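# Lift the mug off its peg, set it upright

## Task

Remove the mug from the peg, place it standing on the table with its opening facing up, and release it so that nothing holds it.

## Robot and tools

Robot: two arms on a table. left_arm stands on the +y side, right_arm on the -y side. Each carries a four-finger hand with index, middle, ring and thumb, sixteen hinges in all. The right arm has a right hand, the left arm its mirror image. Calibrated bases in the scene frame: left_arm at (-0.009, +0.374, +0.016) m, quat_wxyz (+1.000, 0, 0, +0.020); right_arm at (+0.053, -0.350, +0.005) m, quat_wxyz (+1.000, 0, 0, -0.003). A camera stand sits behind the arms.

Frames. Scene frame: origin on the table top, halfway between the arms' nominal bases, +z up, +x out over the table. Fixed cameras and the table use it. Each arm reports end_effector_position (metres), end_effector_quat_wxyz, Hand target and velocities in its own base frame. The printed hand point can be off by a few cm, more at long reach.

Hand point axes (right hand): +z runs along the straight fingers toward the tips. +x runs across the palm away from the thumb; on the left hand +x points toward the thumb. +y points out of the palm face, which sits at y = -0.062 m. Open fingertips reach about z = +0.11. A rigid mast near the wrist (x +0.05 to +0.10, z -0.16 to -0.11, out to y = +0.06; x sign flipped on the left hand) can strike things.

execute_actions(actions, cameras). actions is a list of actions, each lasting 0.5 s. An action is a list of up to 15 rows, one per 1/30 s step; if there are fewer, the last row is held to the end. Every row has 48 numbers, each in [-1, 1], covering both arms even when one is idle:
1-6: left_arm dx, dy, dz, rx, ry, rz.
7-22: left hand places. Put grasp numbers a, b, c, d in 7-10 and exactly 0 in 11-22, or the row is rejected.
23: left current_limit. 24: left speed.
25-30: right_arm dx..rz. 31-46: right hand places, laid out the same way. 47: right current_limit. 48: right speed.

Arm numbers are offsets, not poses. Each is measured from that arm's Hand target as it stood when the action began, along that target's own axes. 1.0 equals 0.6 m for dx, dy, dz and 180 degrees for rx, ry, rz, which together form one rotation vector. Every row within an action counts from the same starting target, so a row does not add to the one before it. Each new action starts from the updated target, so sending the same offset twice moves the arm twice. All zeros re-asks for the current target. Each step, commanded orientation is limited to 40 degrees from the measured one. The hand often stops short of the target, and it sags lower when carrying weight. If it rests short, send the remaining gap as an offset, and aim higher when lifting. To stop pushing against something, command back past where the hand actually is.

Hand numbers. a, b, c, d each run from -1 to +1; all zero is the open flat hand. a curls index and middle at their outer joints. b bends all three fingers at the knuckles. c swings the thumb in front of the palm and draws the index toward it. d curls the ring finger. A typical wrap grip is around (0.4, 0.6, 0.8, 0) or (0.5, 0.5, 0.75, 0.5). To keep a grip or leave a hand unchanged, resend its last a, b, c, d; zeros mean open, not 'no change'. current_limit maps -1..+1 to 0..550 mA, never below 11 mA; very low values may leave fingers too weak to lift. speed sets motor speed to (speed+1)/2 of 8.5 rad/s. Both start at +0.4 and -0.6 and persist until changed.

cameras: names from cam_head_left, cam_head_right, cam_high (each 672x504), or ["all"] or []. If left out, images come only with an empty actions list. An unknown name voids the call.

Results: hand poses, Hand target, joint positions, velocities ("within noise" when still), torques, and end_effector_position at some control steps. Positive torque points toward larger joint position; torque numbers 3 and 4 wrap at ±28 N m. Per hand motor, in hinge order: hand_goal, hand_measured, hand_current_ma, and hand_state, which reads moving, goal, blocked (at rest but pressing) or overload. Also hand_current_limit and hand_speed. Fingers press only while their goal lies past the object's surface.

zoom_image(camera, region): a closer view of the latest image from cam_head_left, cam_head_right or cam_high. region is [x0, y0, x1, y1] in pixels from the top-left, at most 504 by 504.

read_manual(section): returns licence text only and does not move anything. finished_scene(scene=1): ends the scene for good. The mug must stay upright on the table afterwards without help.

Cautions. Don't drop the mug, release it while it moves, or let anything leave the table. Avoid hard hits or presses, especially between the two arms or hands. A hand closing on the other hand's fingers counts as such a press. A motor drawing 495 mA or more for 5 s shuts down for 10 s, so avoid long hard squeezes. Motors heat while holding loads, reaching far or pushing at unreachable targets: MOTOR HOT appears at 85 °C, and at 100 °C the arm drops for 30-60 s. Any arm stop loses the numbers sent during it. The scene keeps running while you deliberate, with the robot holding its last command. Loose objects may occasionally be nudged by outside pushes.

Each tool is called after ">>>" by a JSON object that holds its "fn" and its "kwargs", one argument or row to a line.

## Session

>>> {"fn": "execute_actions", "kwargs": {
  "actions": []
}}

Scene clock: 0.00 s.
left_arm: end_effector_position=(+0.4022, -0.5641, +0.3047) hand_goal=(-0.754, +0.000, -0.576, -0.696, -0.714, -0.678, -0.226, -0.168, -0.754, +0.000, -0.576, -0.696, -0.754, +0.000, -0.576, -0.696) hand_measured=(-0.754, +0.000, -0.576, -0.696, -0.714, -0.678, -0.226, -0.168, -0.754, +0.000, -0.576, -0.696, -0.754, +0.000, -0.576, -0.696) hand_current_ma=(+0, +0, +0, +0, +0, +0, +0, +0, +0, +0, +0, +0, +0, +0, +0, +0) hand_state=(goal, goal, goal, goal, goal, goal, goal, goal, goal, goal, goal, goal, goal, goal, goal, goal) hand_current_limit=0.40 hand_speed=-0.60 end_effector_quat_wxyz=(+0.555, +0.388, +0.719, +0.152) | right_arm: end_effector_position=(+0.4519, -0.2209, +0.2204) hand_goal=(-0.754, +0.000, -0.576, -0.696, -0.714, -0.678, -0.226, -0.168, -0.754, +0.000, -0.576, -0.696, -0.754, +0.000, -0.576, -0.696) hand_measured=(-0.754, +0.000, -0.576, -0.696, -0.714, -0.678, -0.226, -0.168, -0.754, +0.000, -0.576, -0.696, -0.754, +0.000, -0.576, -0.696) hand_current_ma=(+0, +0, +0, +0, +0, +0, +0, +0, +0, +0, +0, +0, +0, +0, +0, +0) hand_state=(goal, goal, goal, goal, goal, goal, goal, goal, goal, goal, goal, goal, goal, goal, goal, goal) hand_current_limit=0.40 hand_speed=-0.60 end_effector_quat_wxyz=(+0.593, +0.709, +0.221, +0.311)
Joint positions: left_arm=[-1.23 1.893 1.618 -0.311 -0.916 -1.294] | right_arm=[-0.186 1.61 0.526 0.959 0.596 0.251]
Joint velocities: within noise
Joint torques (N m): no reading
Motor temperatures (°C): left_arm=[27 26 27 27 25 26] | right_arm=[28 26 26 26 24 28]
Heat: left arm: hottest waist 27 °C; right arm: hottest waist 28 °C.
Hand target: left_arm +0.4033, -0.5671, +0.3277; +0.570, +0.374, +0.718, +0.138 | right_arm +0.4565, -0.2217, +0.2310; +0.598, +0.703, +0.213, +0.321

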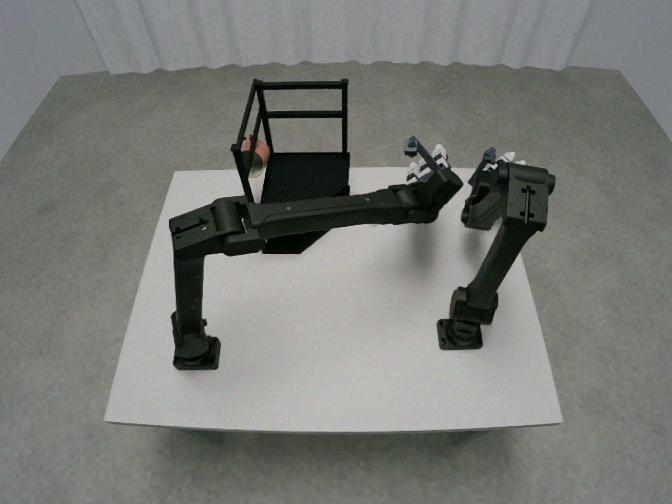

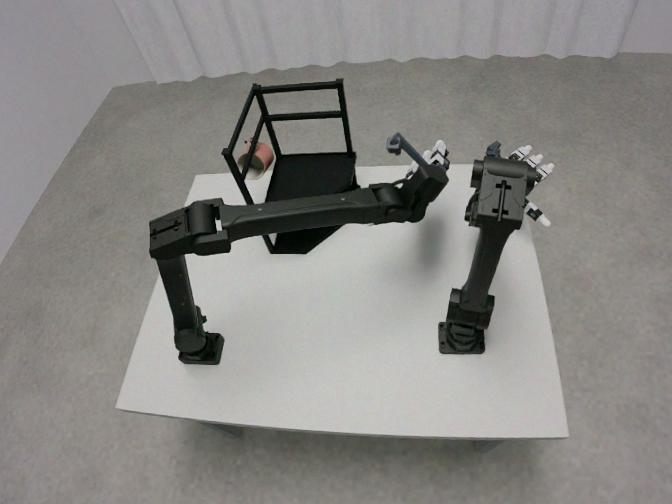

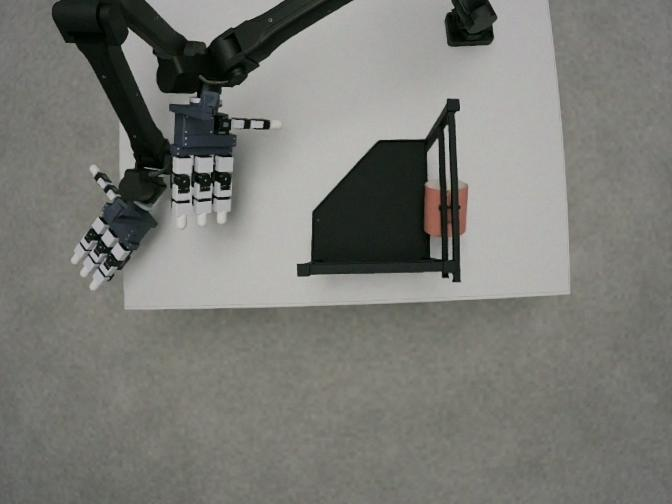

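>>> {"fn": "zoom_image", "kwargs": {
  "camera": "cam_head_left",
  "region": [200, 60, 380, 270]
}}

>>> {"fn": "zoom_image", "kwargs": {
  "camera": "cam_head_right",
  "region": [200, 60, 380, 270]
}}

>>> {"fn": "zoom_image", "kwargs": {
  "camera": "cam_high",
  "region": [280, 80, 500, 300]
}}

Scaled by 2.400 from the camera's 672x504 image, which has a finer 960x720 frame.

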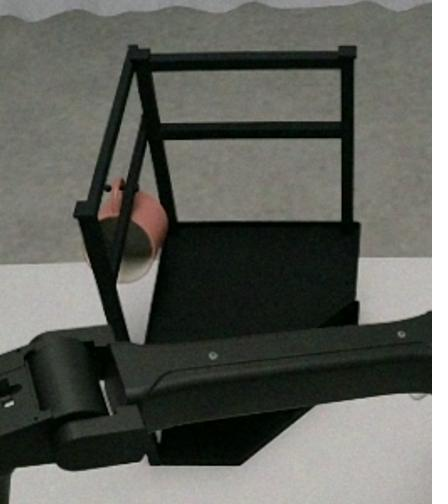

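Scaled by 2.400 from the camera's 672x504 image, which has a finer 960x720 frame.

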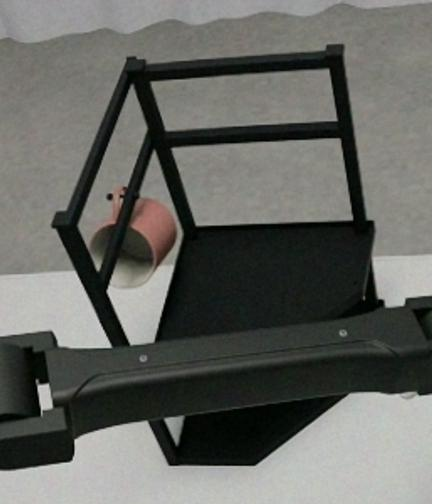

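Scaled by 2.291 from the camera's 672x504 image, which has a finer 960x720 frame.

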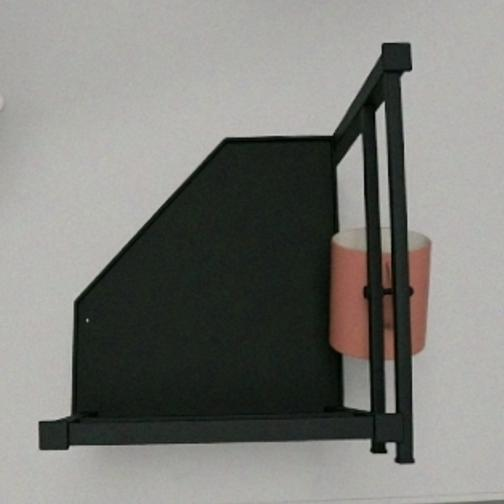

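>>> {"fn": "zoom_image", "kwargs": {
  "camera": "cam_head_left",
  "region": [225, 110, 295, 200]
}}

>>> {"fn": "zoom_image", "kwargs": {
  "camera": "cam_head_right",
  "region": [215, 110, 295, 200]
}}

>>> {"fn": "zoom_image", "kwargs": {
  "camera": "cam_high",
  "region": [400, 90, 490, 290]
}}

Scaled by 5.600 from the camera's 672x504 image, which has a finer 960x720 frame.

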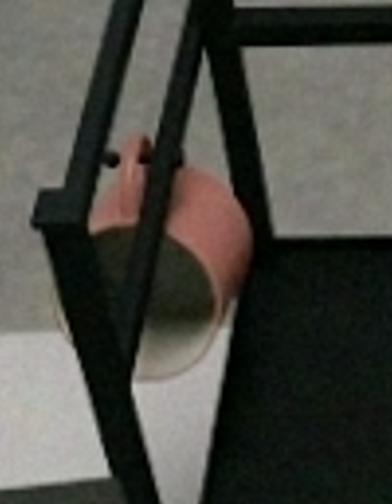

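Scaled by 5.600 from the camera's 672x504 image, which has a finer 960x720 frame.

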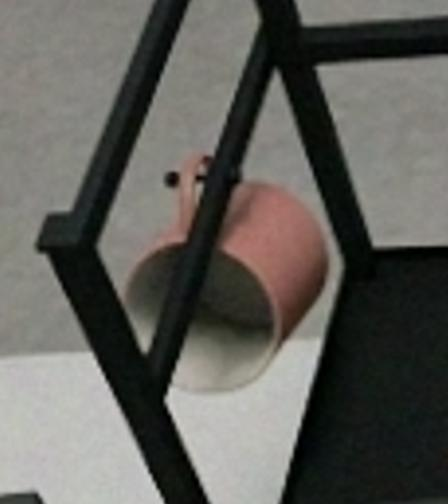

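Scaled by 2.520 from the camera's 672x504 image, which has a finer 960x720 frame.

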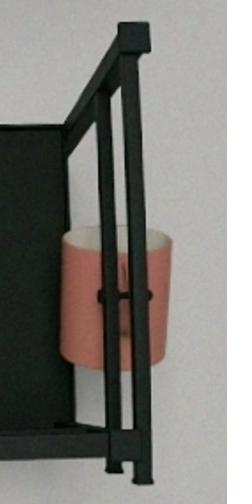

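>>> {"fn": "execute_actions", "kwargs": {
  "actions": [
    [[0.0438,0.0914,-0.0809,0.0259,-0.0226,-0.0218,0,0,0,0,0,0,0,0,0,0,0,0,0,0,0,0,0.4,-0.6,0,0,0,0,0,0,0,0,0,0,0,0,0,0,0,0,0,0,0,0,0,0,0.4,-0.6]],
    [[0.0315,0.0871,-0.0907,0.0259,-0.0226,-0.0218,0,0,0,0,0,0,0,0,0,0,0,0,0,0,0,0,0.4,-0.6,0,0,0,0,0,0,0,0,0,0,0,0,0,0,0,0,0,0,0,0,0,0,0.4,-0.6]],
    [[0.0189,0.0812,-0.0993,0.0259,-0.0226,-0.0218,0,0,0,0,0,0,0,0,0,0,0,0,0,0,0,0,0.4,-0.6,0,0,0,0,0,0,0,0,0,0,0,0,0,0,0,0,0,0,0,0,0,0,0.4,-0.6]],
    [[0.0062,0.0738,-0.1064,0.0259,-0.0226,-0.0218,0,0,0,0,0,0,0,0,0,0,0,0,0,0,0,0,0.4,-0.6,0,0,0,0,0,0,0,0,0,0,0,0,0,0,0,0,0,0,0,0,0,0,0.4,-0.6]]
  ],
  "cameras": ["all"]
}}

Scene clock: 45.50 s.
left_arm: end_effector_position=(+0.2973, -0.3006, +0.4535) hand_goal=(-0.750, +0.000, -0.580, -0.700, -0.710, -0.680, -0.230, -0.170, -0.750, +0.000, -0.580, -0.700, -0.750, +0.000, -0.580, -0.700) hand_measured=(-0.754, -0.002, -0.580, -0.698, -0.716, -0.678, -0.228, -0.168, -0.754, -0.002, -0.580, -0.698, -0.754, -0.002, -0.580, -0.698) hand_current_ma=(-1, +0, +0, +0, -2, +0, +1, +1, -1, +0, +0, +1, -1, +0, +0, +0) hand_state=(goal, goal, goal, goal, goal, goal, goal, goal, goal, goal, goal, goal, goal, goal, goal, goal) hand_current_limit=0.40 hand_speed=-0.60 end_effector_quat_wxyz=(+0.614, +0.379, +0.683, -0.112) | right_arm: end_effector_position=(+0.4519, -0.2209, +0.2204) hand_goal=(-0.750, +0.000, -0.580, -0.700, -0.710, -0.680, -0.230, -0.170, -0.750, +0.000, -0.580, -0.700, -0.750, +0.000, -0.580, -0.700) hand_measured=(-0.762, +0.000, -0.580, -0.698, -0.720, -0.678, -0.226, -0.168, -0.762, +0.000, -0.580, -0.698, -0.762, +0.000, -0.580, -0.698) hand_current_ma=(-22, +0, +0, +2, -18, +3, +5, +3, -22, +0, +0, +3, -22, +0, +0, +3) hand_state=(goal, goal, goal, goal, goal, goal, goal, goal, goal, goal, goal, goal, goal, goal, goal, goal) hand_current_limit=0.40 hand_speed=-0.60 end_effector_quat_wxyz=(+0.593, +0.709, +0.221, +0.311)
Joint positions: left_arm=[-1.17 0.874 0.979 -0.355 -0.47 -1.361] | right_arm=[-0.186 1.61 0.526 0.959 0.596 0.251]
Joint torques (N m): left_arm=[0.5 -4.78 8.95 1.62 0.03 0.12] | right_arm=[0.15 -9.17 6.68 2.29 0.07 0]
Motor temperatures (°C): left_arm=[27 34 39 27 26 26] | right_arm=[28 27 31 26 24 28]
Heat: left arm: hottest elbow 39 °C; right arm: hottest elbow 31 °C.
Hand target: left_arm +0.3004, -0.3002, +0.4504; +0.611, +0.376, +0.688, -0.112 | right_arm +0.4565, -0.2217, +0.2310; +0.598, +0.703, +0.213, +0.321
Off the commanded pose: left_arm 0.005 m, 1 deg | right_arm 0.012 m, 2 deg.
Step readings (end_effector_position of left_arm | right_arm):
0: (+0.4022, -0.5641, +0.3047) | (+0.4519, -0.2209, +0.2204)
1: (+0.4022, -0.5642, +0.3046) | (+0.4519, -0.2209, +0.2204)
2: (+0.4018, -0.5646, +0.3035) | (+0.4519, -0.2209, +0.2204)
4: (+0.3971, -0.5554, +0.2999) | (+0.4519, -0.2209, +0.2204)
8: (+0.3848, -0.5250, +0.3135) | (+0.4519, -0.2209, +0.2204)
15: (+0.3765, -0.5040, +0.3645) | (+0.4519, -0.2209, +0.2204)
16: (+0.3760, -0.5032, +0.3664) | (+0.4519, -0.2209, +0.2204)
17: (+0.3748, -0.5025, +0.3650) | (+0.4519, -0.2209, +0.2204)
19: (+0.3682, -0.4906, +0.3566) | (+0.4519, -0.2209, +0.2204)
23: (+0.3560, -0.4593, +0.3563) | (+0.4519, -0.2209, +0.2204)
30: (+0.3485, -0.4391, +0.3921) | (+0.4519, -0.2209, +0.2204)
31: (+0.3481, -0.4387, +0.3932) | (+0.4519, -0.2209, +0.2204)
32: (+0.3473, -0.4382, +0.3919) | (+0.4519, -0.2209, +0.2204)
34: (+0.3430, -0.4270, +0.3853) | (+0.4519, -0.2209, +0.2204)
38: (+0.3308, -0.3943, +0.3925) | (+0.4519, -0.2209, +0.2204)
45: (+0.3233, -0.3688, +0.4300) | (+0.4519, -0.2209, +0.2204)
46: (+0.3231, -0.3690, +0.4298) | (+0.4519, -0.2209, +0.2204)
47: (+0.3223, -0.3695, +0.4277) | (+0.4519, -0.2209, +0.2204)
49: (+0.3179, -0.3620, +0.4198) | (+0.4519, -0.2209, +0.2204)
53: (+0.3064, -0.3282, +0.4270) | (+0.4519, -0.2209, +0.2204)
60: (+0.2971, -0.2988, +0.4581) | (+0.4519, -0.2209, +0.2204)

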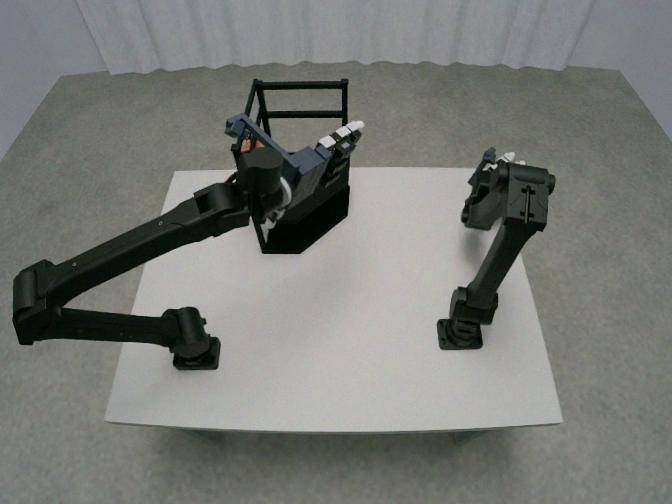

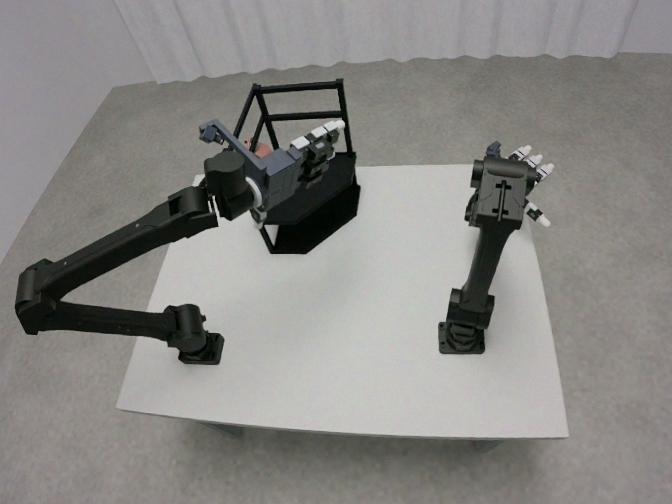

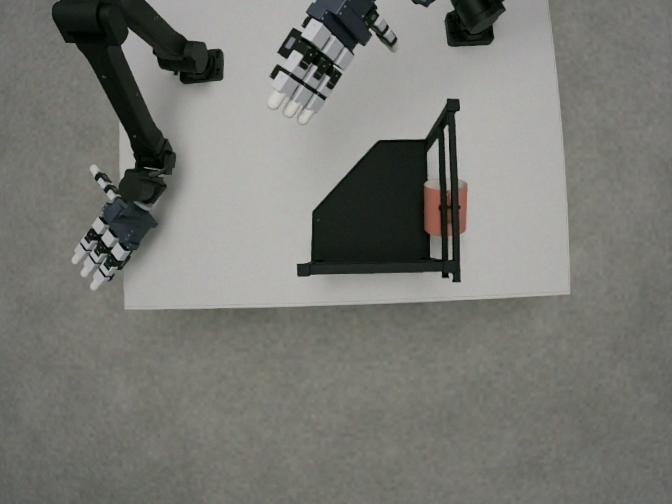

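>>> {"fn": "execute_actions", "kwargs": {
  "actions": [
    [[0.0594,0.0989,-0.0528,0.0259,-0.0226,-0.0218,0,0,0.5,0,0,0,0,0,0,0,0,0,0,0,0,0,0.4,-0.6,0,0,0,0,0,0,0,0,0,0,0,0,0,0,0,0,0,0,0,0,0,0,0.4,-0.6]],
    [[0.0485,0.0979,-0.0646,0.0259,-0.0226,-0.0218,0,0,1,0,0,0,0,0,0,0,0,0,0,0,0,0,0.4,-0.6,0,0,0,0,0,0,0,0,0,0,0,0,0,0,0,0,0,0,0,0,0,0,0.4,-0.6]],
    [[0.0369,0.0952,-0.0754,0.0259,-0.0226,-0.0218,0,0,1,0,0,0,0,0,0,0,0,0,0,0,0,0,0.4,-0.6,0,0,0,0,0,0,0,0,0,0,0,0,0,0,0,0,0,0,0,0,0,0,0.4,-0.6]],
    [[0.0248,0.0908,-0.0851,0.0259,-0.0226,-0.0218,0,0,1,0,0,0,0,0,0,0,0,0,0,0,0,0,0.4,-0.6,0,0,0,0,0,0,0,0,0,0,0,0,0,0,0,0,0,0,0,0,0,0,0.4,-0.6]]
  ],
  "cameras": ["all"]
}}

Scene clock: 54.23 s.
left_arm: end_effector_position=(+0.3483, -0.0247, +0.4137) hand_goal=(-0.400, +0.000, -0.030, -0.700, +0.990, -0.680, +0.020, -0.020, -0.750, +0.000, -0.580, -1.000, -1.000, +0.000, -0.580, -0.700) hand_measured=(-0.990, +0.032, -0.140, -0.746, +0.976, -0.680, +0.020, -0.022, -0.750, -0.002, -0.580, -0.998, -1.000, -0.002, -0.580, -0.698) hand_current_ma=(-385, +25, -258, -62, -9, +0, +0, +0, +0, +0, +0, +1, +0, +0, +0, +0) hand_state=(blocked, blocked, blocked, blocked, goal, goal, goal, goal, goal, goal, goal, goal, goal, goal, goal, goal) hand_current_limit=0.40 hand_speed=-0.60 end_effector_quat_wxyz=(+0.593, +0.363, +0.608, -0.384) | right_arm: end_effector_position=(+0.4519, -0.2209, +0.2204) hand_goal=(-0.750, +0.000, -0.580, -0.700, -0.710, -0.680, -0.230, -0.170, -0.750, +0.000, -0.580, -0.700, -0.750, +0.000, -0.580, -0.700) hand_measured=(-0.762, +0.000, -0.580, -0.698, -0.720, -0.678, -0.226, -0.168, -0.762, +0.000, -0.580, -0.698, -0.762, +0.000, -0.580, -0.698) hand_current_ma=(-22, +0, +0, +2, -18, +3, +5, +3, -22, +0, +0, +3, -22, +0, +0, +3) hand_state=(goal, goal, goal, goal, goal, goal, goal, goal, goal, goal, goal, goal, goal, goal, goal, goal) hand_current_limit=0.40 hand_speed=-0.60 end_effector_quat_wxyz=(+0.593, +0.709, +0.221, +0.311)
Joint positions: left_arm=[0.448 0.66 0.758 -0.286 1.56 -1.418] | right_arm=[-0.186 1.61 0.526 0.959 0.596 0.251]
Joint torques (N m): left_arm=[2.14 1.73 9.42 2.04 -0.99 0.41] | right_arm=[0.38 -9.11 6.74 2.29 0.06 -0.04]
Heat: left arm: hottest elbow 40 °C; right arm: hottest elbow 32 °C.
Hand target: left_arm +0.3641, -0.0039, +0.4201; +0.612, +0.353, +0.612, -0.354 | right_arm +0.4565, -0.2217, +0.2310; +0.598, +0.703, +0.213, +0.321
Off the commanded pose: left_arm 0.027 m, 4 deg | right_arm 0.012 m, 2 deg.
Step readings (end_effector_position of left_arm | right_arm):
0: (+0.2973, -0.3006, +0.4534) | (+0.4519, -0.2209, +0.2204)
1: (+0.2974, -0.3017, +0.4527) | (+0.4519, -0.2209, +0.2204)
2: (+0.2978, -0.3039, +0.4503) | (+0.4519, -0.2209, +0.2204)
4: (+0.3011, -0.2969, +0.4401) | (+0.4519, -0.2209, +0.2204)
8: (+0.3111, -0.2517, +0.4324) | (+0.4519, -0.2209, +0.2204)
15: (+0.3120, -0.2276, +0.4500) | (+0.4519, -0.2209, +0.2204)
16: (+0.3122, -0.2287, +0.4489) | (+0.4519, -0.2209, +0.2204)
17: (+0.3128, -0.2309, +0.4463) | (+0.4519, -0.2209, +0.2204)
19: (+0.3162, -0.2232, +0.4370) | (+0.4519, -0.2209, +0.2204)
23: (+0.3255, -0.1769, +0.4300) | (+0.4519, -0.2209, +0.2204)
30: (+0.3277, -0.1557, +0.4391) | (+0.4519, -0.2209, +0.2204)
31: (+0.3278, -0.1557, +0.4388) | (+0.4519, -0.2209, +0.2204)
32: (+0.3271, -0.1569, +0.4386) | (+0.4519, -0.2209, +0.2204)
34: (+0.3298, -0.1459, +0.4346) | (+0.4519, -0.2209, +0.2204)
38: (+0.3337, -0.1172, +0.4321) | (+0.4519, -0.2209, +0.2204)
45: (+0.3343, -0.1088, +0.4300) | (+0.4519, -0.2209, +0.2204)
46: (+0.3338, -0.1085, +0.4299) | (+0.4519, -0.2209, +0.2204)
47: (+0.3327, -0.1072, +0.4293) | (+0.4519, -0.2209, +0.2204)
49: (+0.3312, -0.0941, +0.4282) | (+0.4519, -0.2209, +0.2204)
53: (+0.3347, -0.0529, +0.4259) | (+0.4519, -0.2209, +0.2204)
60: (+0.3460, -0.0255, +0.4151) | (+0.4519, -0.2209, +0.2204)

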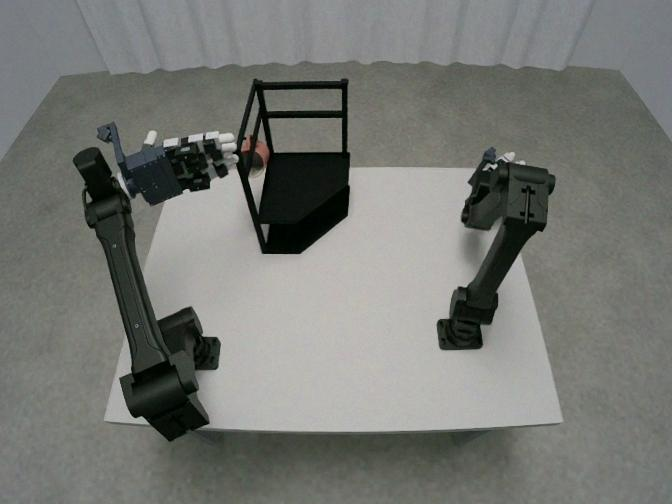

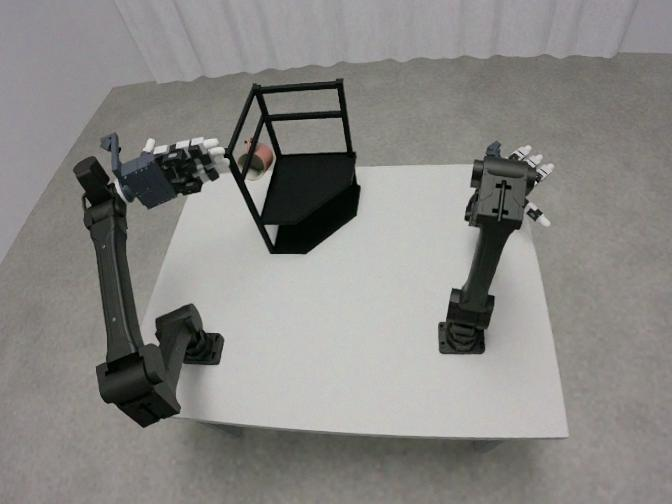

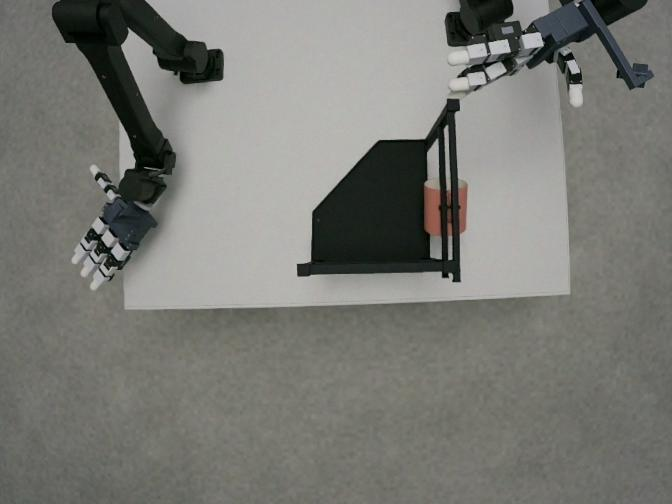

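>>> {"fn": "execute_actions", "kwargs": {
  "actions": [
    [[-0.033,-0.0265,-0.081,0,0,0,0,0,0.3,0,0,0,0,0,0,0,0,0,0,0,0,0,0.4,-0.6,0,0,0,0,0,0,0,0,0,0,0,0,0,0,0,0,0,0,0,0,0,0,0.4,-0.6]]
  ],
  "cameras": ["all"]
}}

>>> {"fn": "zoom_image", "kwargs": {
  "camera": "cam_high",
  "region": [400, 0, 672, 204]
}}

>>> {"fn": "zoom_image", "kwargs": {
  "camera": "cam_head_left",
  "region": [90, 70, 370, 280]
}}

>>> {"fn": "zoom_image", "kwargs": {
  "camera": "cam_head_right",
  "region": [90, 70, 370, 280]
}}

Scene clock: 57.53 s.
left_arm: end_effector_position=(+0.3299, +0.0278, +0.4255) hand_goal=(-0.646, +0.000, -0.416, -0.700, -0.200, -0.680, -0.156, -0.126, -0.750, +0.000, -0.580, -0.790, -0.826, +0.000, -0.580, -0.700) hand_measured=(-0.648, -0.002, -0.414, -0.702, -0.202, -0.680, -0.154, -0.124, -0.750, -0.002, -0.580, -0.792, -0.828, -0.002, -0.580, -0.698) hand_current_ma=(+0, +0, +1, +0, +0, +0, +0, +0, +0, +0, +0, -1, +0, +0, +0, +0) hand_state=(goal, goal, goal, goal, goal, goal, goal, goal, goal, goal, goal, goal, goal, goal, goal, goal) hand_current_limit=0.40 hand_speed=-0.60 end_effector_quat_wxyz=(+0.629, +0.310, +0.636, -0.322) | right_arm: end_effector_position=(+0.4519, -0.2209, +0.2204) hand_goal=(-0.750, +0.000, -0.580, -0.700, -0.710, -0.680, -0.230, -0.170, -0.750, +0.000, -0.580, -0.700, -0.750, +0.000, -0.580, -0.700) hand_measured=(-0.762, +0.000, -0.580, -0.698, -0.720, -0.678, -0.226, -0.168, -0.762, +0.000, -0.580, -0.698, -0.762, +0.000, -0.580, -0.698) hand_current_ma=(-22, +0, +0, +2, -18, +3, +5, +3, -22, +0, +0, +3, -22, +0, +0, +3) hand_state=(goal, goal, goal, goal, goal, goal, goal, goal, goal, goal, goal, goal, goal, goal, goal, goal) hand_current_limit=0.40 hand_speed=-0.60 end_effector_quat_wxyz=(+0.593, +0.709, +0.221, +0.311)
Joint positions: left_arm=[0.635 0.593 0.758 -0.314 1.561 -1.442] | right_arm=[-0.186 1.61 0.526 0.959 0.596 0.251]
Joint torques (N m): left_arm=[0.85 -0.85 9.85 1.37 0.34 0.09] | right_arm=[0.26 -9.29 6.69 2.29 0.08 -0.01]
Heat: left arm: hottest elbow 40 °C; right arm: hottest elbow 32 °C.
Hand target: left_arm +0.3260, +0.0302, +0.4399; +0.612, +0.353, +0.612, -0.354 | right_arm +0.4565, -0.2217, +0.2310; +0.598, +0.703, +0.213, +0.321
Off the commanded pose: left_arm 0.015 m, 7 deg | right_arm 0.012 m, 2 deg.
joint sent to its limit (left arm) — joint 5 (wrist yaw), upper limit. The joint targets are off in orientation, not in position.
Step readings (end_effector_position of left_arm | right_arm):
0: (+0.3483, -0.0246, +0.4137) | (+0.4519, -0.2209, +0.2204)
1: (+0.3482, -0.0244, +0.4137) | (+0.4519, -0.2209, +0.2204)
2: (+0.3478, -0.0224, +0.4142) | (+0.4519, -0.2209, +0.2204)
4: (+0.3452, -0.0093, +0.4165) | (+0.4519, -0.2209, +0.2204)
8: (+0.3377, +0.0214, +0.4221) | (+0.4519, -0.2209, +0.2204)
15: (+0.3303, +0.0270, +0.4261) | (+0.4519, -0.2209, +0.2204)

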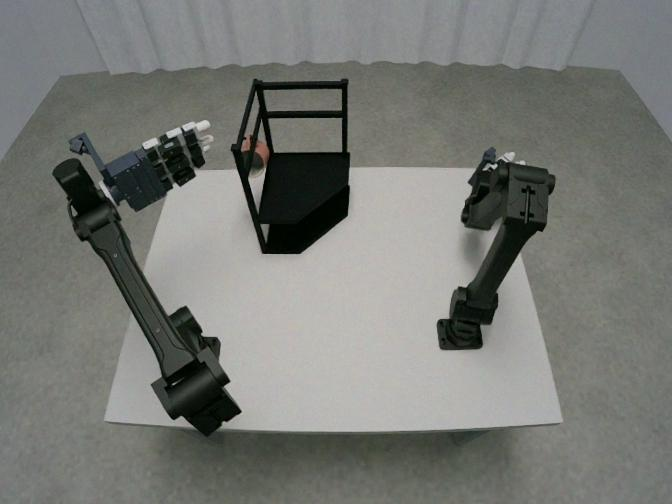

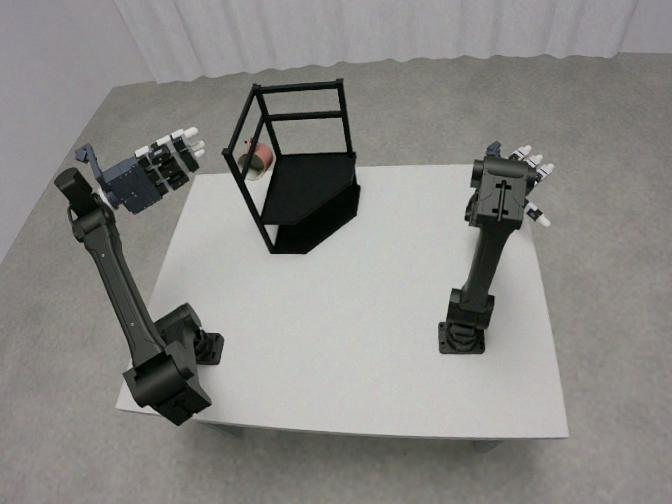

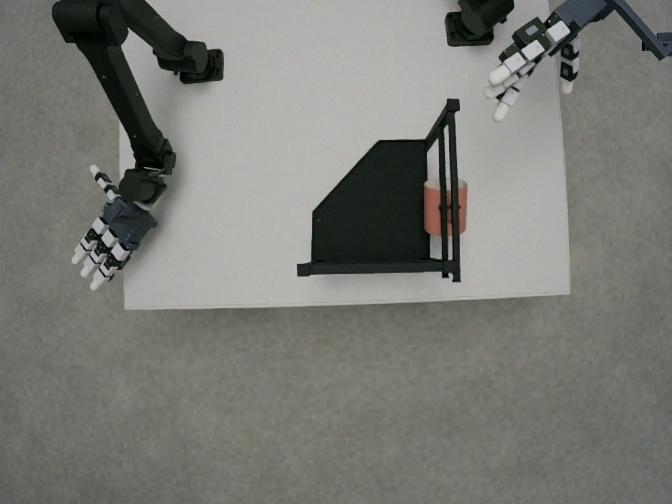

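Scaled by 1.853 from the camera's 672x504 image, which has a finer 960x720 frame.

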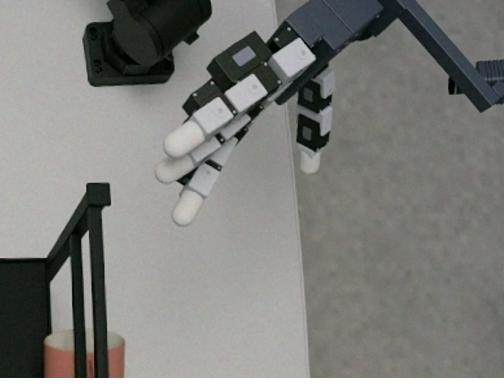

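Scaled by 1.800 from the camera's 672x504 image, which has a finer 960x720 frame.

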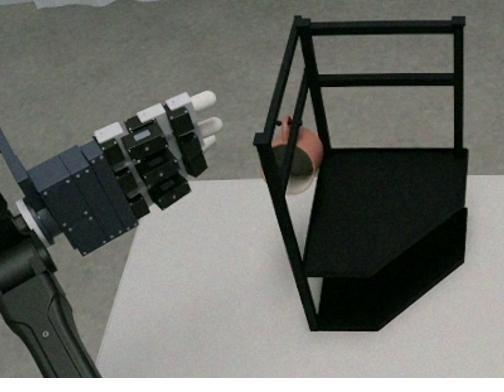

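Scaled by 1.800 from the camera's 672x504 image, which has a finer 960x720 frame.

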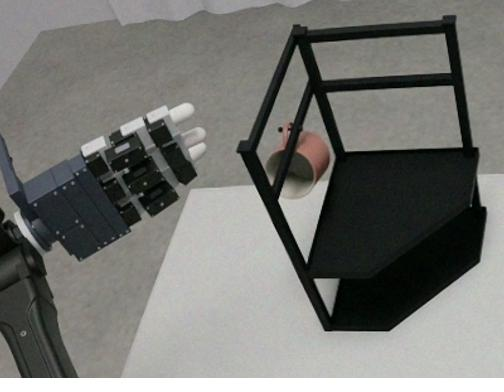

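>>> {"fn": "execute_actions", "kwargs": {
  "actions": [
    [[0.0778,0.0364,0.0147,0,0,0,0,0,1,0,0,0,0,0,0,0,0,0,0,0,0,0,0.4,-0.6,0,0,0,0,0,0,0,0,0,0,0,0,0,0,0,0,0,0,0,0,0,0,0.4,-0.6]],
    [[0.0778,0.0364,0.0147,0,0,0,0,0,1,0,0,0,0,0,0,0,0,0,0,0,0,0,0.4,-0.6,0,0,0,0,0,0,0,0,0,0,0,0,0,0,0,0,0,0,0,0,0,0,0.4,-0.6]],
    [[0.0778,0.0364,0.0147,0,0,0,0,0,1,0,0,0,0,0,0,0,0,0,0,0,0,0,0.4,-0.6,0,0,0,0,0,0,0,0,0,0,0,0,0,0,0,0,0,0,0,0,0,0,0.4,-0.6]]
  ],
  "cameras": ["all"]
}}

>>> {"fn": "zoom_image", "kwargs": {
  "camera": "cam_high",
  "region": [400, 50, 600, 250]
}}

>>> {"fn": "zoom_image", "kwargs": {
  "camera": "cam_head_left",
  "region": [90, 70, 290, 270]
}}

>>> {"fn": "zoom_image", "kwargs": {
  "camera": "cam_head_right",
  "region": [90, 70, 290, 270]
}}

Scene clock: 67.37 s.
left_arm: end_effector_position=(+0.3933, +0.0423, +0.2949) hand_goal=(-0.400, +0.000, -0.030, -0.700, +0.990, -0.680, +0.020, -0.020, -0.750, +0.000, -0.580, -1.000, -1.000, +0.000, -0.580, -0.700) hand_measured=(-0.402, -0.002, -0.032, -0.702, +0.978, -0.680, +0.018, -0.022, -0.750, -0.002, -0.580, -0.998, -0.998, -0.002, -0.580, -0.698) hand_current_ma=(+0, +0, -1, +0, -7, +0, +0, +0, +0, +0, +0, +1, +0, +0, +0, +0) hand_state=(goal, goal, goal, goal, goal, goal, goal, goal, goal, goal, goal, goal, goal, goal, goal, goal) hand_current_limit=0.40 hand_speed=-0.60 end_effector_quat_wxyz=(+0.614, +0.332, +0.626, -0.349) | right_arm: end_effector_position=(+0.4519, -0.2209, +0.2204) hand_goal=(-0.750, +0.000, -0.580, -0.700, -0.710, -0.680, -0.230, -0.170, -0.750, +0.000, -0.580, -0.700, -0.750, +0.000, -0.580, -0.700) hand_measured=(-0.762, +0.000, -0.580, -0.698, -0.720, -0.678, -0.226, -0.168, -0.762, +0.000, -0.580, -0.698, -0.762, +0.000, -0.580, -0.698) hand_current_ma=(-22, +0, +0, +2, -18, +3, +5, +3, -22, +0, +0, +3, -22, +0, +0, +3) hand_state=(goal, goal, goal, goal, goal, goal, goal, goal, goal, goal, goal, goal, goal, goal, goal, goal) hand_current_limit=0.40 hand_speed=-0.60 end_effector_quat_wxyz=(+0.593, +0.709, +0.221, +0.311)
Joint positions: left_arm=[0.561 0.899 0.585 -0.111 1.564 -1.175] | right_arm=[-0.186 1.61 0.526 0.959 0.596 0.251]
Joint velocities: left_arm=[within noise] | right_arm=[-0.044 0.005 0.007 0.012 -0.051 0.007]
Joint torques (N m): left_arm=[-0.5 -3.14 8.47 1.72 0.52 0.3] | right_arm=[0.38 -9.29 6.74 2.35 0.07 -0.02]
Heat: left arm: hottest elbow 40 °C; right arm: hottest elbow 32 °C.
Hand target: left_arm +0.3959, +0.0399, +0.2996; +0.612, +0.353, +0.612, -0.354 | right_arm +0.4565, -0.2217, +0.2310; +0.598, +0.703, +0.213, +0.321
Off the commanded pose: left_arm 0.006 m, 3 deg | right_arm 0.012 m, 2 deg.
joint sent to its limit (left arm) — joint 5 (wrist yaw), upper limit. The joint targets still meet the commanded pose.
Step readings (end_effector_position of left_arm | right_arm):
0: (+0.3299, +0.0278, +0.4255) | (+0.4519, -0.2209, +0.2204)
1: (+0.3299, +0.0278, +0.4255) | (+0.4519, -0.2209, +0.2204)
2: (+0.3301, +0.0279, +0.4253) | (+0.4519, -0.2209, +0.2204)
4: (+0.3319, +0.0291, +0.4231) | (+0.4519, -0.2209, +0.2204)
8: (+0.3399, +0.0326, +0.4028) | (+0.4519, -0.2209, +0.2204)
15: (+0.3480, +0.0361, +0.3889) | (+0.4519, -0.2209, +0.2204)
16: (+0.3481, +0.0360, +0.3892) | (+0.4519, -0.2209, +0.2204)
17: (+0.3491, +0.0361, +0.3886) | (+0.4519, -0.2209, +0.2204)
19: (+0.3523, +0.0353, +0.3825) | (+0.4519, -0.2209, +0.2204)
23: (+0.3620, +0.0364, +0.3542) | (+0.4519, -0.2209, +0.2204)
30: (+0.3704, +0.0392, +0.3404) | (+0.4519, -0.2209, +0.2204)
31: (+0.3706, +0.0392, +0.3410) | (+0.4519, -0.2209, +0.2204)
32: (+0.3715, +0.0393, +0.3409) | (+0.4519, -0.2209, +0.2204)
34: (+0.3759, +0.0396, +0.3359) | (+0.4519, -0.2209, +0.2204)
38: (+0.3859, +0.0411, +0.3073) | (+0.4519, -0.2209, +0.2204)
45: (+0.3929, +0.0424, +0.2934) | (+0.4519, -0.2209, +0.2204)

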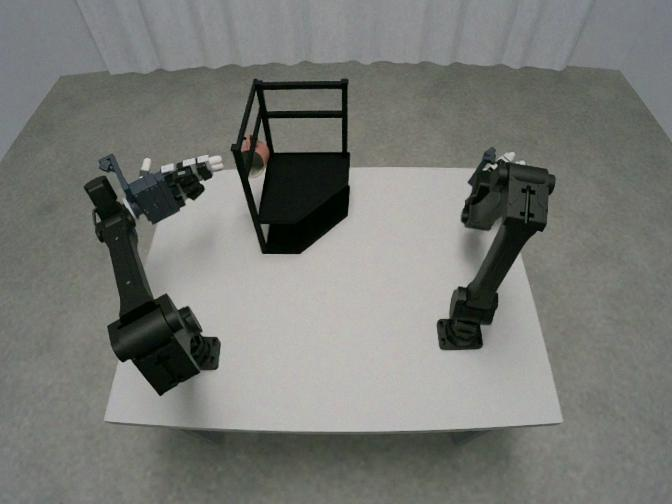

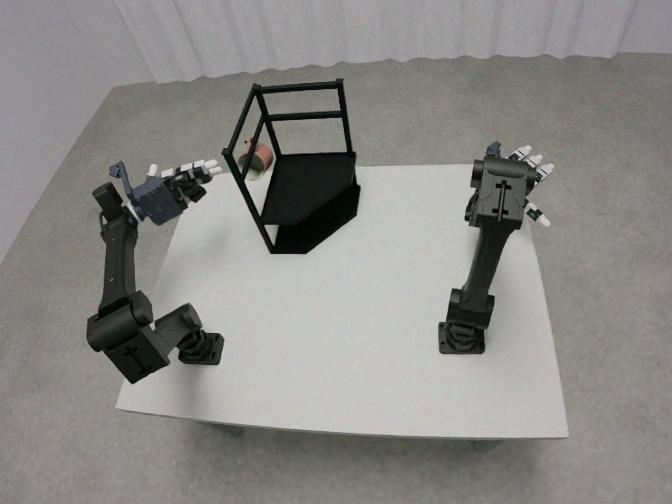

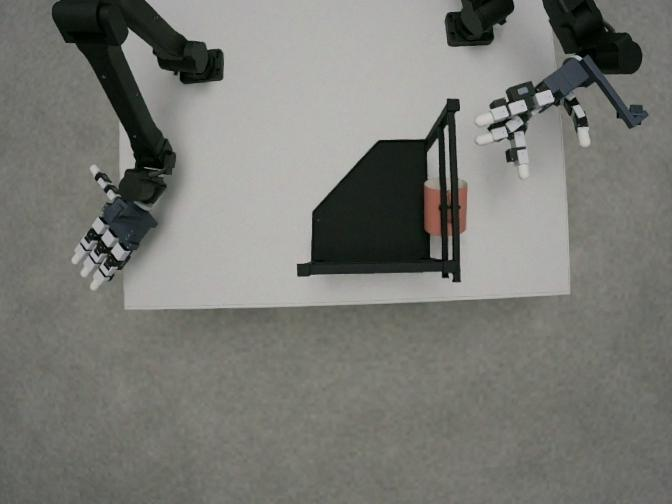

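Scaled by 2.520 from the camera's 672x504 image, which has a finer 960x720 frame.

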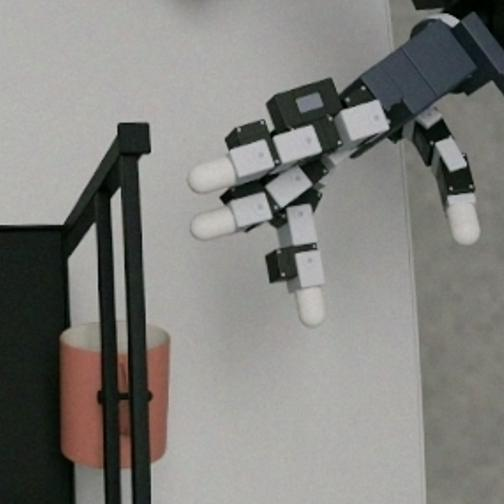

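Scaled by 2.520 from the camera's 672x504 image, which has a finer 960x720 frame.

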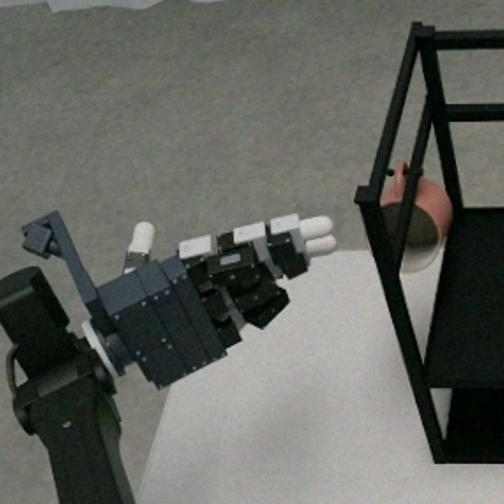

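Scaled by 2.520 from the camera's 672x504 image, which has a finer 960x720 frame.

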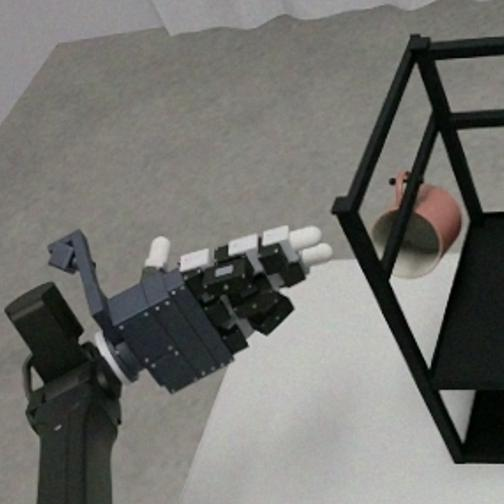

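>>> {"fn": "execute_actions", "kwargs": {
  "actions": [
    [[0.0933,0,0,0,0,0,0,0,1,0,0,0,0,0,0,0,0,0,0,0,0,0,0.4,-0.6,0,0,0,0,0,0,0,0,0,0,0,0,0,0,0,0,0,0,0,0,0,0,0.4,-0.6]],
    [[0.0933,0,0,0,0,0,0,0,1,0,0,0,0,0,0,0,0,0,0,0,0,0,0.4,-0.6,0,0,0,0,0,0,0,0,0,0,0,0,0,0,0,0,0,0,0,0,0,0,0.4,-0.6]]
  ],
  "cameras": ["all"]
}}

>>> {"fn": "zoom_image", "kwargs": {
  "camera": "cam_head_left",
  "region": [130, 90, 290, 210]
}}

>>> {"fn": "zoom_image", "kwargs": {
  "camera": "cam_head_right",
  "region": [130, 90, 290, 210]
}}

>>> {"fn": "zoom_image", "kwargs": {
  "camera": "cam_high",
  "region": [410, 90, 590, 270]
}}

Scene clock: 88.07 s.
left_arm: end_effector_position=(+0.3928, +0.0420, +0.1853) hand_goal=(-0.400, +0.000, -0.030, -0.700, +0.990, -0.680, +0.020, -0.020, -0.750, +0.000, -0.580, -1.000, -1.000, +0.000, -0.580, -0.700) hand_measured=(-0.402, -0.002, -0.032, -0.702, +0.978, -0.680, +0.018, -0.022, -0.750, -0.002, -0.580, -0.998, -0.998, -0.002, -0.580, -0.698) hand_current_ma=(+0, +0, -1, +0, -7, +0, +0, +0, +0, +0, +0, +1, +0, +0, +0, +0) hand_state=(goal, goal, goal, goal, goal, goal, goal, goal, goal, goal, goal, goal, goal, goal, goal, goal) hand_current_limit=0.40 hand_speed=-0.60 end_effector_quat_wxyz=(+0.614, +0.334, +0.625, -0.347) | right_arm: end_effector_position=(+0.4519, -0.2209, +0.2204) hand_goal=(-0.750, +0.000, -0.580, -0.700, -0.710, -0.680, -0.230, -0.170, -0.750, +0.000, -0.580, -0.700, -0.750, +0.000, -0.580, -0.700) hand_measured=(-0.762, +0.000, -0.580, -0.698, -0.720, -0.678, -0.226, -0.168, -0.762, +0.000, -0.580, -0.698, -0.762, +0.000, -0.580, -0.698) hand_current_ma=(-22, +0, +0, +2, -18, +3, +5, +3, -22, +0, +0, +3, -22, +0, +0, +3) hand_state=(goal, goal, goal, goal, goal, goal, goal, goal, goal, goal, goal, goal, goal, goal, goal, goal) hand_current_limit=0.40 hand_speed=-0.60 end_effector_quat_wxyz=(+0.593, +0.709, +0.221, +0.311)
Joint positions: left_arm=[0.561 1.12 0.42 0.058 1.564 -0.953] | right_arm=[-0.186 1.61 0.526 0.959 0.596 0.251]
Joint torques (N m): left_arm=[-1.55 -4.78 6.91 1.99 0.71 0.32] | right_arm=[0.32 -9.29 6.75 2.35 0.08 -0.02]
Motor temperatures (°C): left_arm=[27 29 40 27 26 26] | right_arm=[28 28 33 26 24 28]
Heat: left arm: hottest elbow 40 °C; right arm: hottest elbow 33 °C.
Hand target: left_arm +0.3958, +0.0398, +0.1878; +0.612, +0.353, +0.612, -0.354 | right_arm +0.4565, -0.2217, +0.2310; +0.598, +0.703, +0.213, +0.321
Off the commanded pose: left_arm 0.004 m, 3 deg | right_arm 0.012 m, 2 deg.
joint sent to its limit (left arm) — joint 5 (wrist yaw), upper limit. The joint targets still meet the commanded pose.
Step readings (end_effector_position of left_arm | right_arm):
0: (+0.3933, +0.0423, +0.2949) | (+0.4519, -0.2209, +0.2204)
1: (+0.3934, +0.0424, +0.2952) | (+0.4519, -0.2209, +0.2204)
2: (+0.3935, +0.0424, +0.2944) | (+0.4519, -0.2209, +0.2204)
4: (+0.3933, +0.0423, +0.2862) | (+0.4519, -0.2209, +0.2204)
8: (+0.3909, +0.0408, +0.2518) | (+0.4519, -0.2209, +0.2204)
15: (+0.3930, +0.0421, +0.2396) | (+0.4519, -0.2209, +0.2204)
16: (+0.3933, +0.0423, +0.2403) | (+0.4519, -0.2209, +0.2204)
17: (+0.3936, +0.0424, +0.2395) | (+0.4519, -0.2209, +0.2204)
19: (+0.3939, +0.0427, +0.2311) | (+0.4519, -0.2209, +0.2204)
23: (+0.3907, +0.0406, +0.1954) | (+0.4519, -0.2209, +0.2204)
30: (+0.3923, +0.0416, +0.1834) | (+0.4519, -0.2209, +0.2204)

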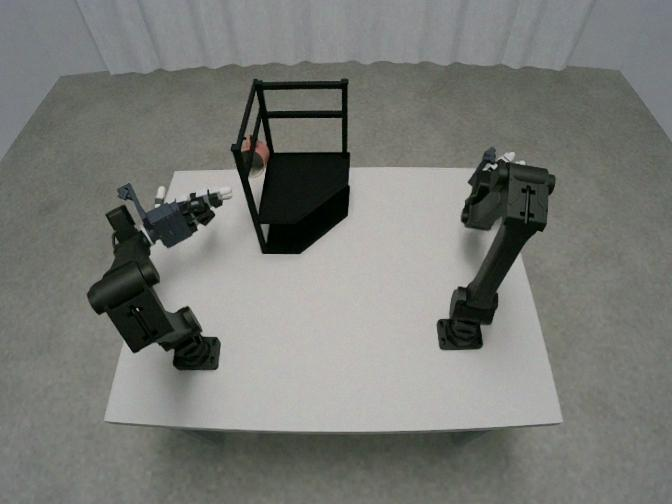

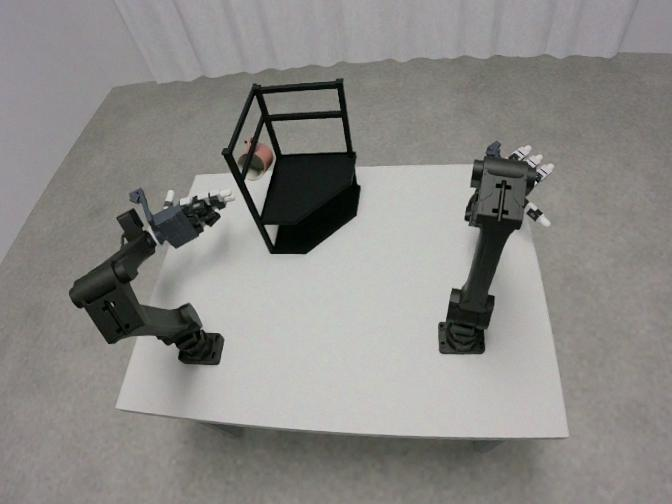

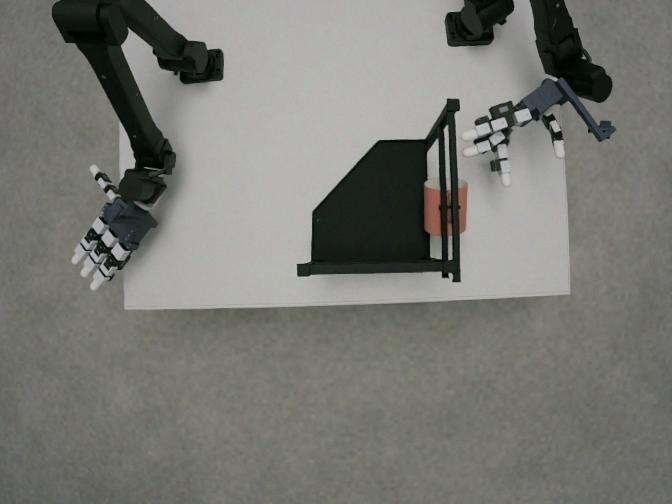

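Scaled by 3.150 from the camera's 672x504 image, which has a finer 960x720 frame.

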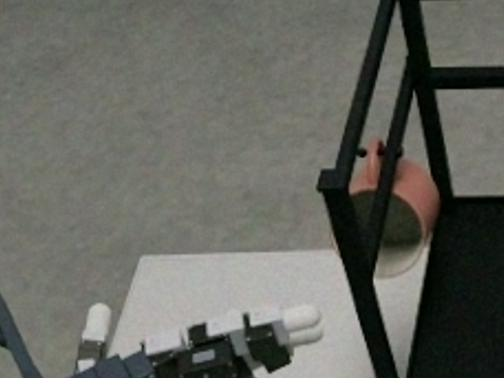

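Scaled by 3.150 from the camera's 672x504 image, which has a finer 960x720 frame.

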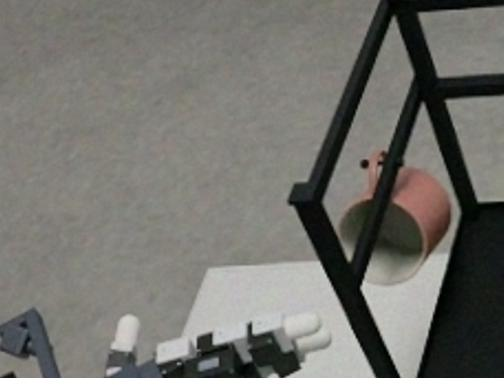

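Scaled by 2.800 from the camera's 672x504 image, which has a finer 960x720 frame.

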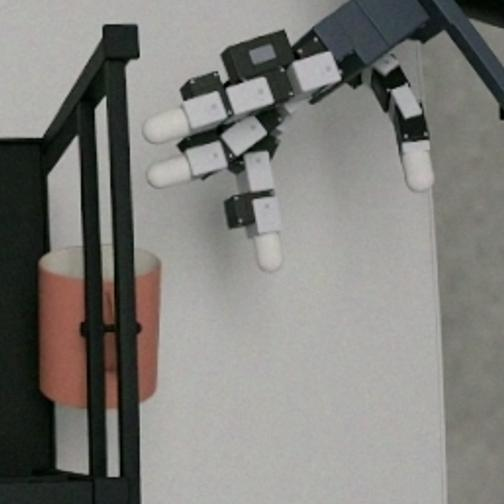

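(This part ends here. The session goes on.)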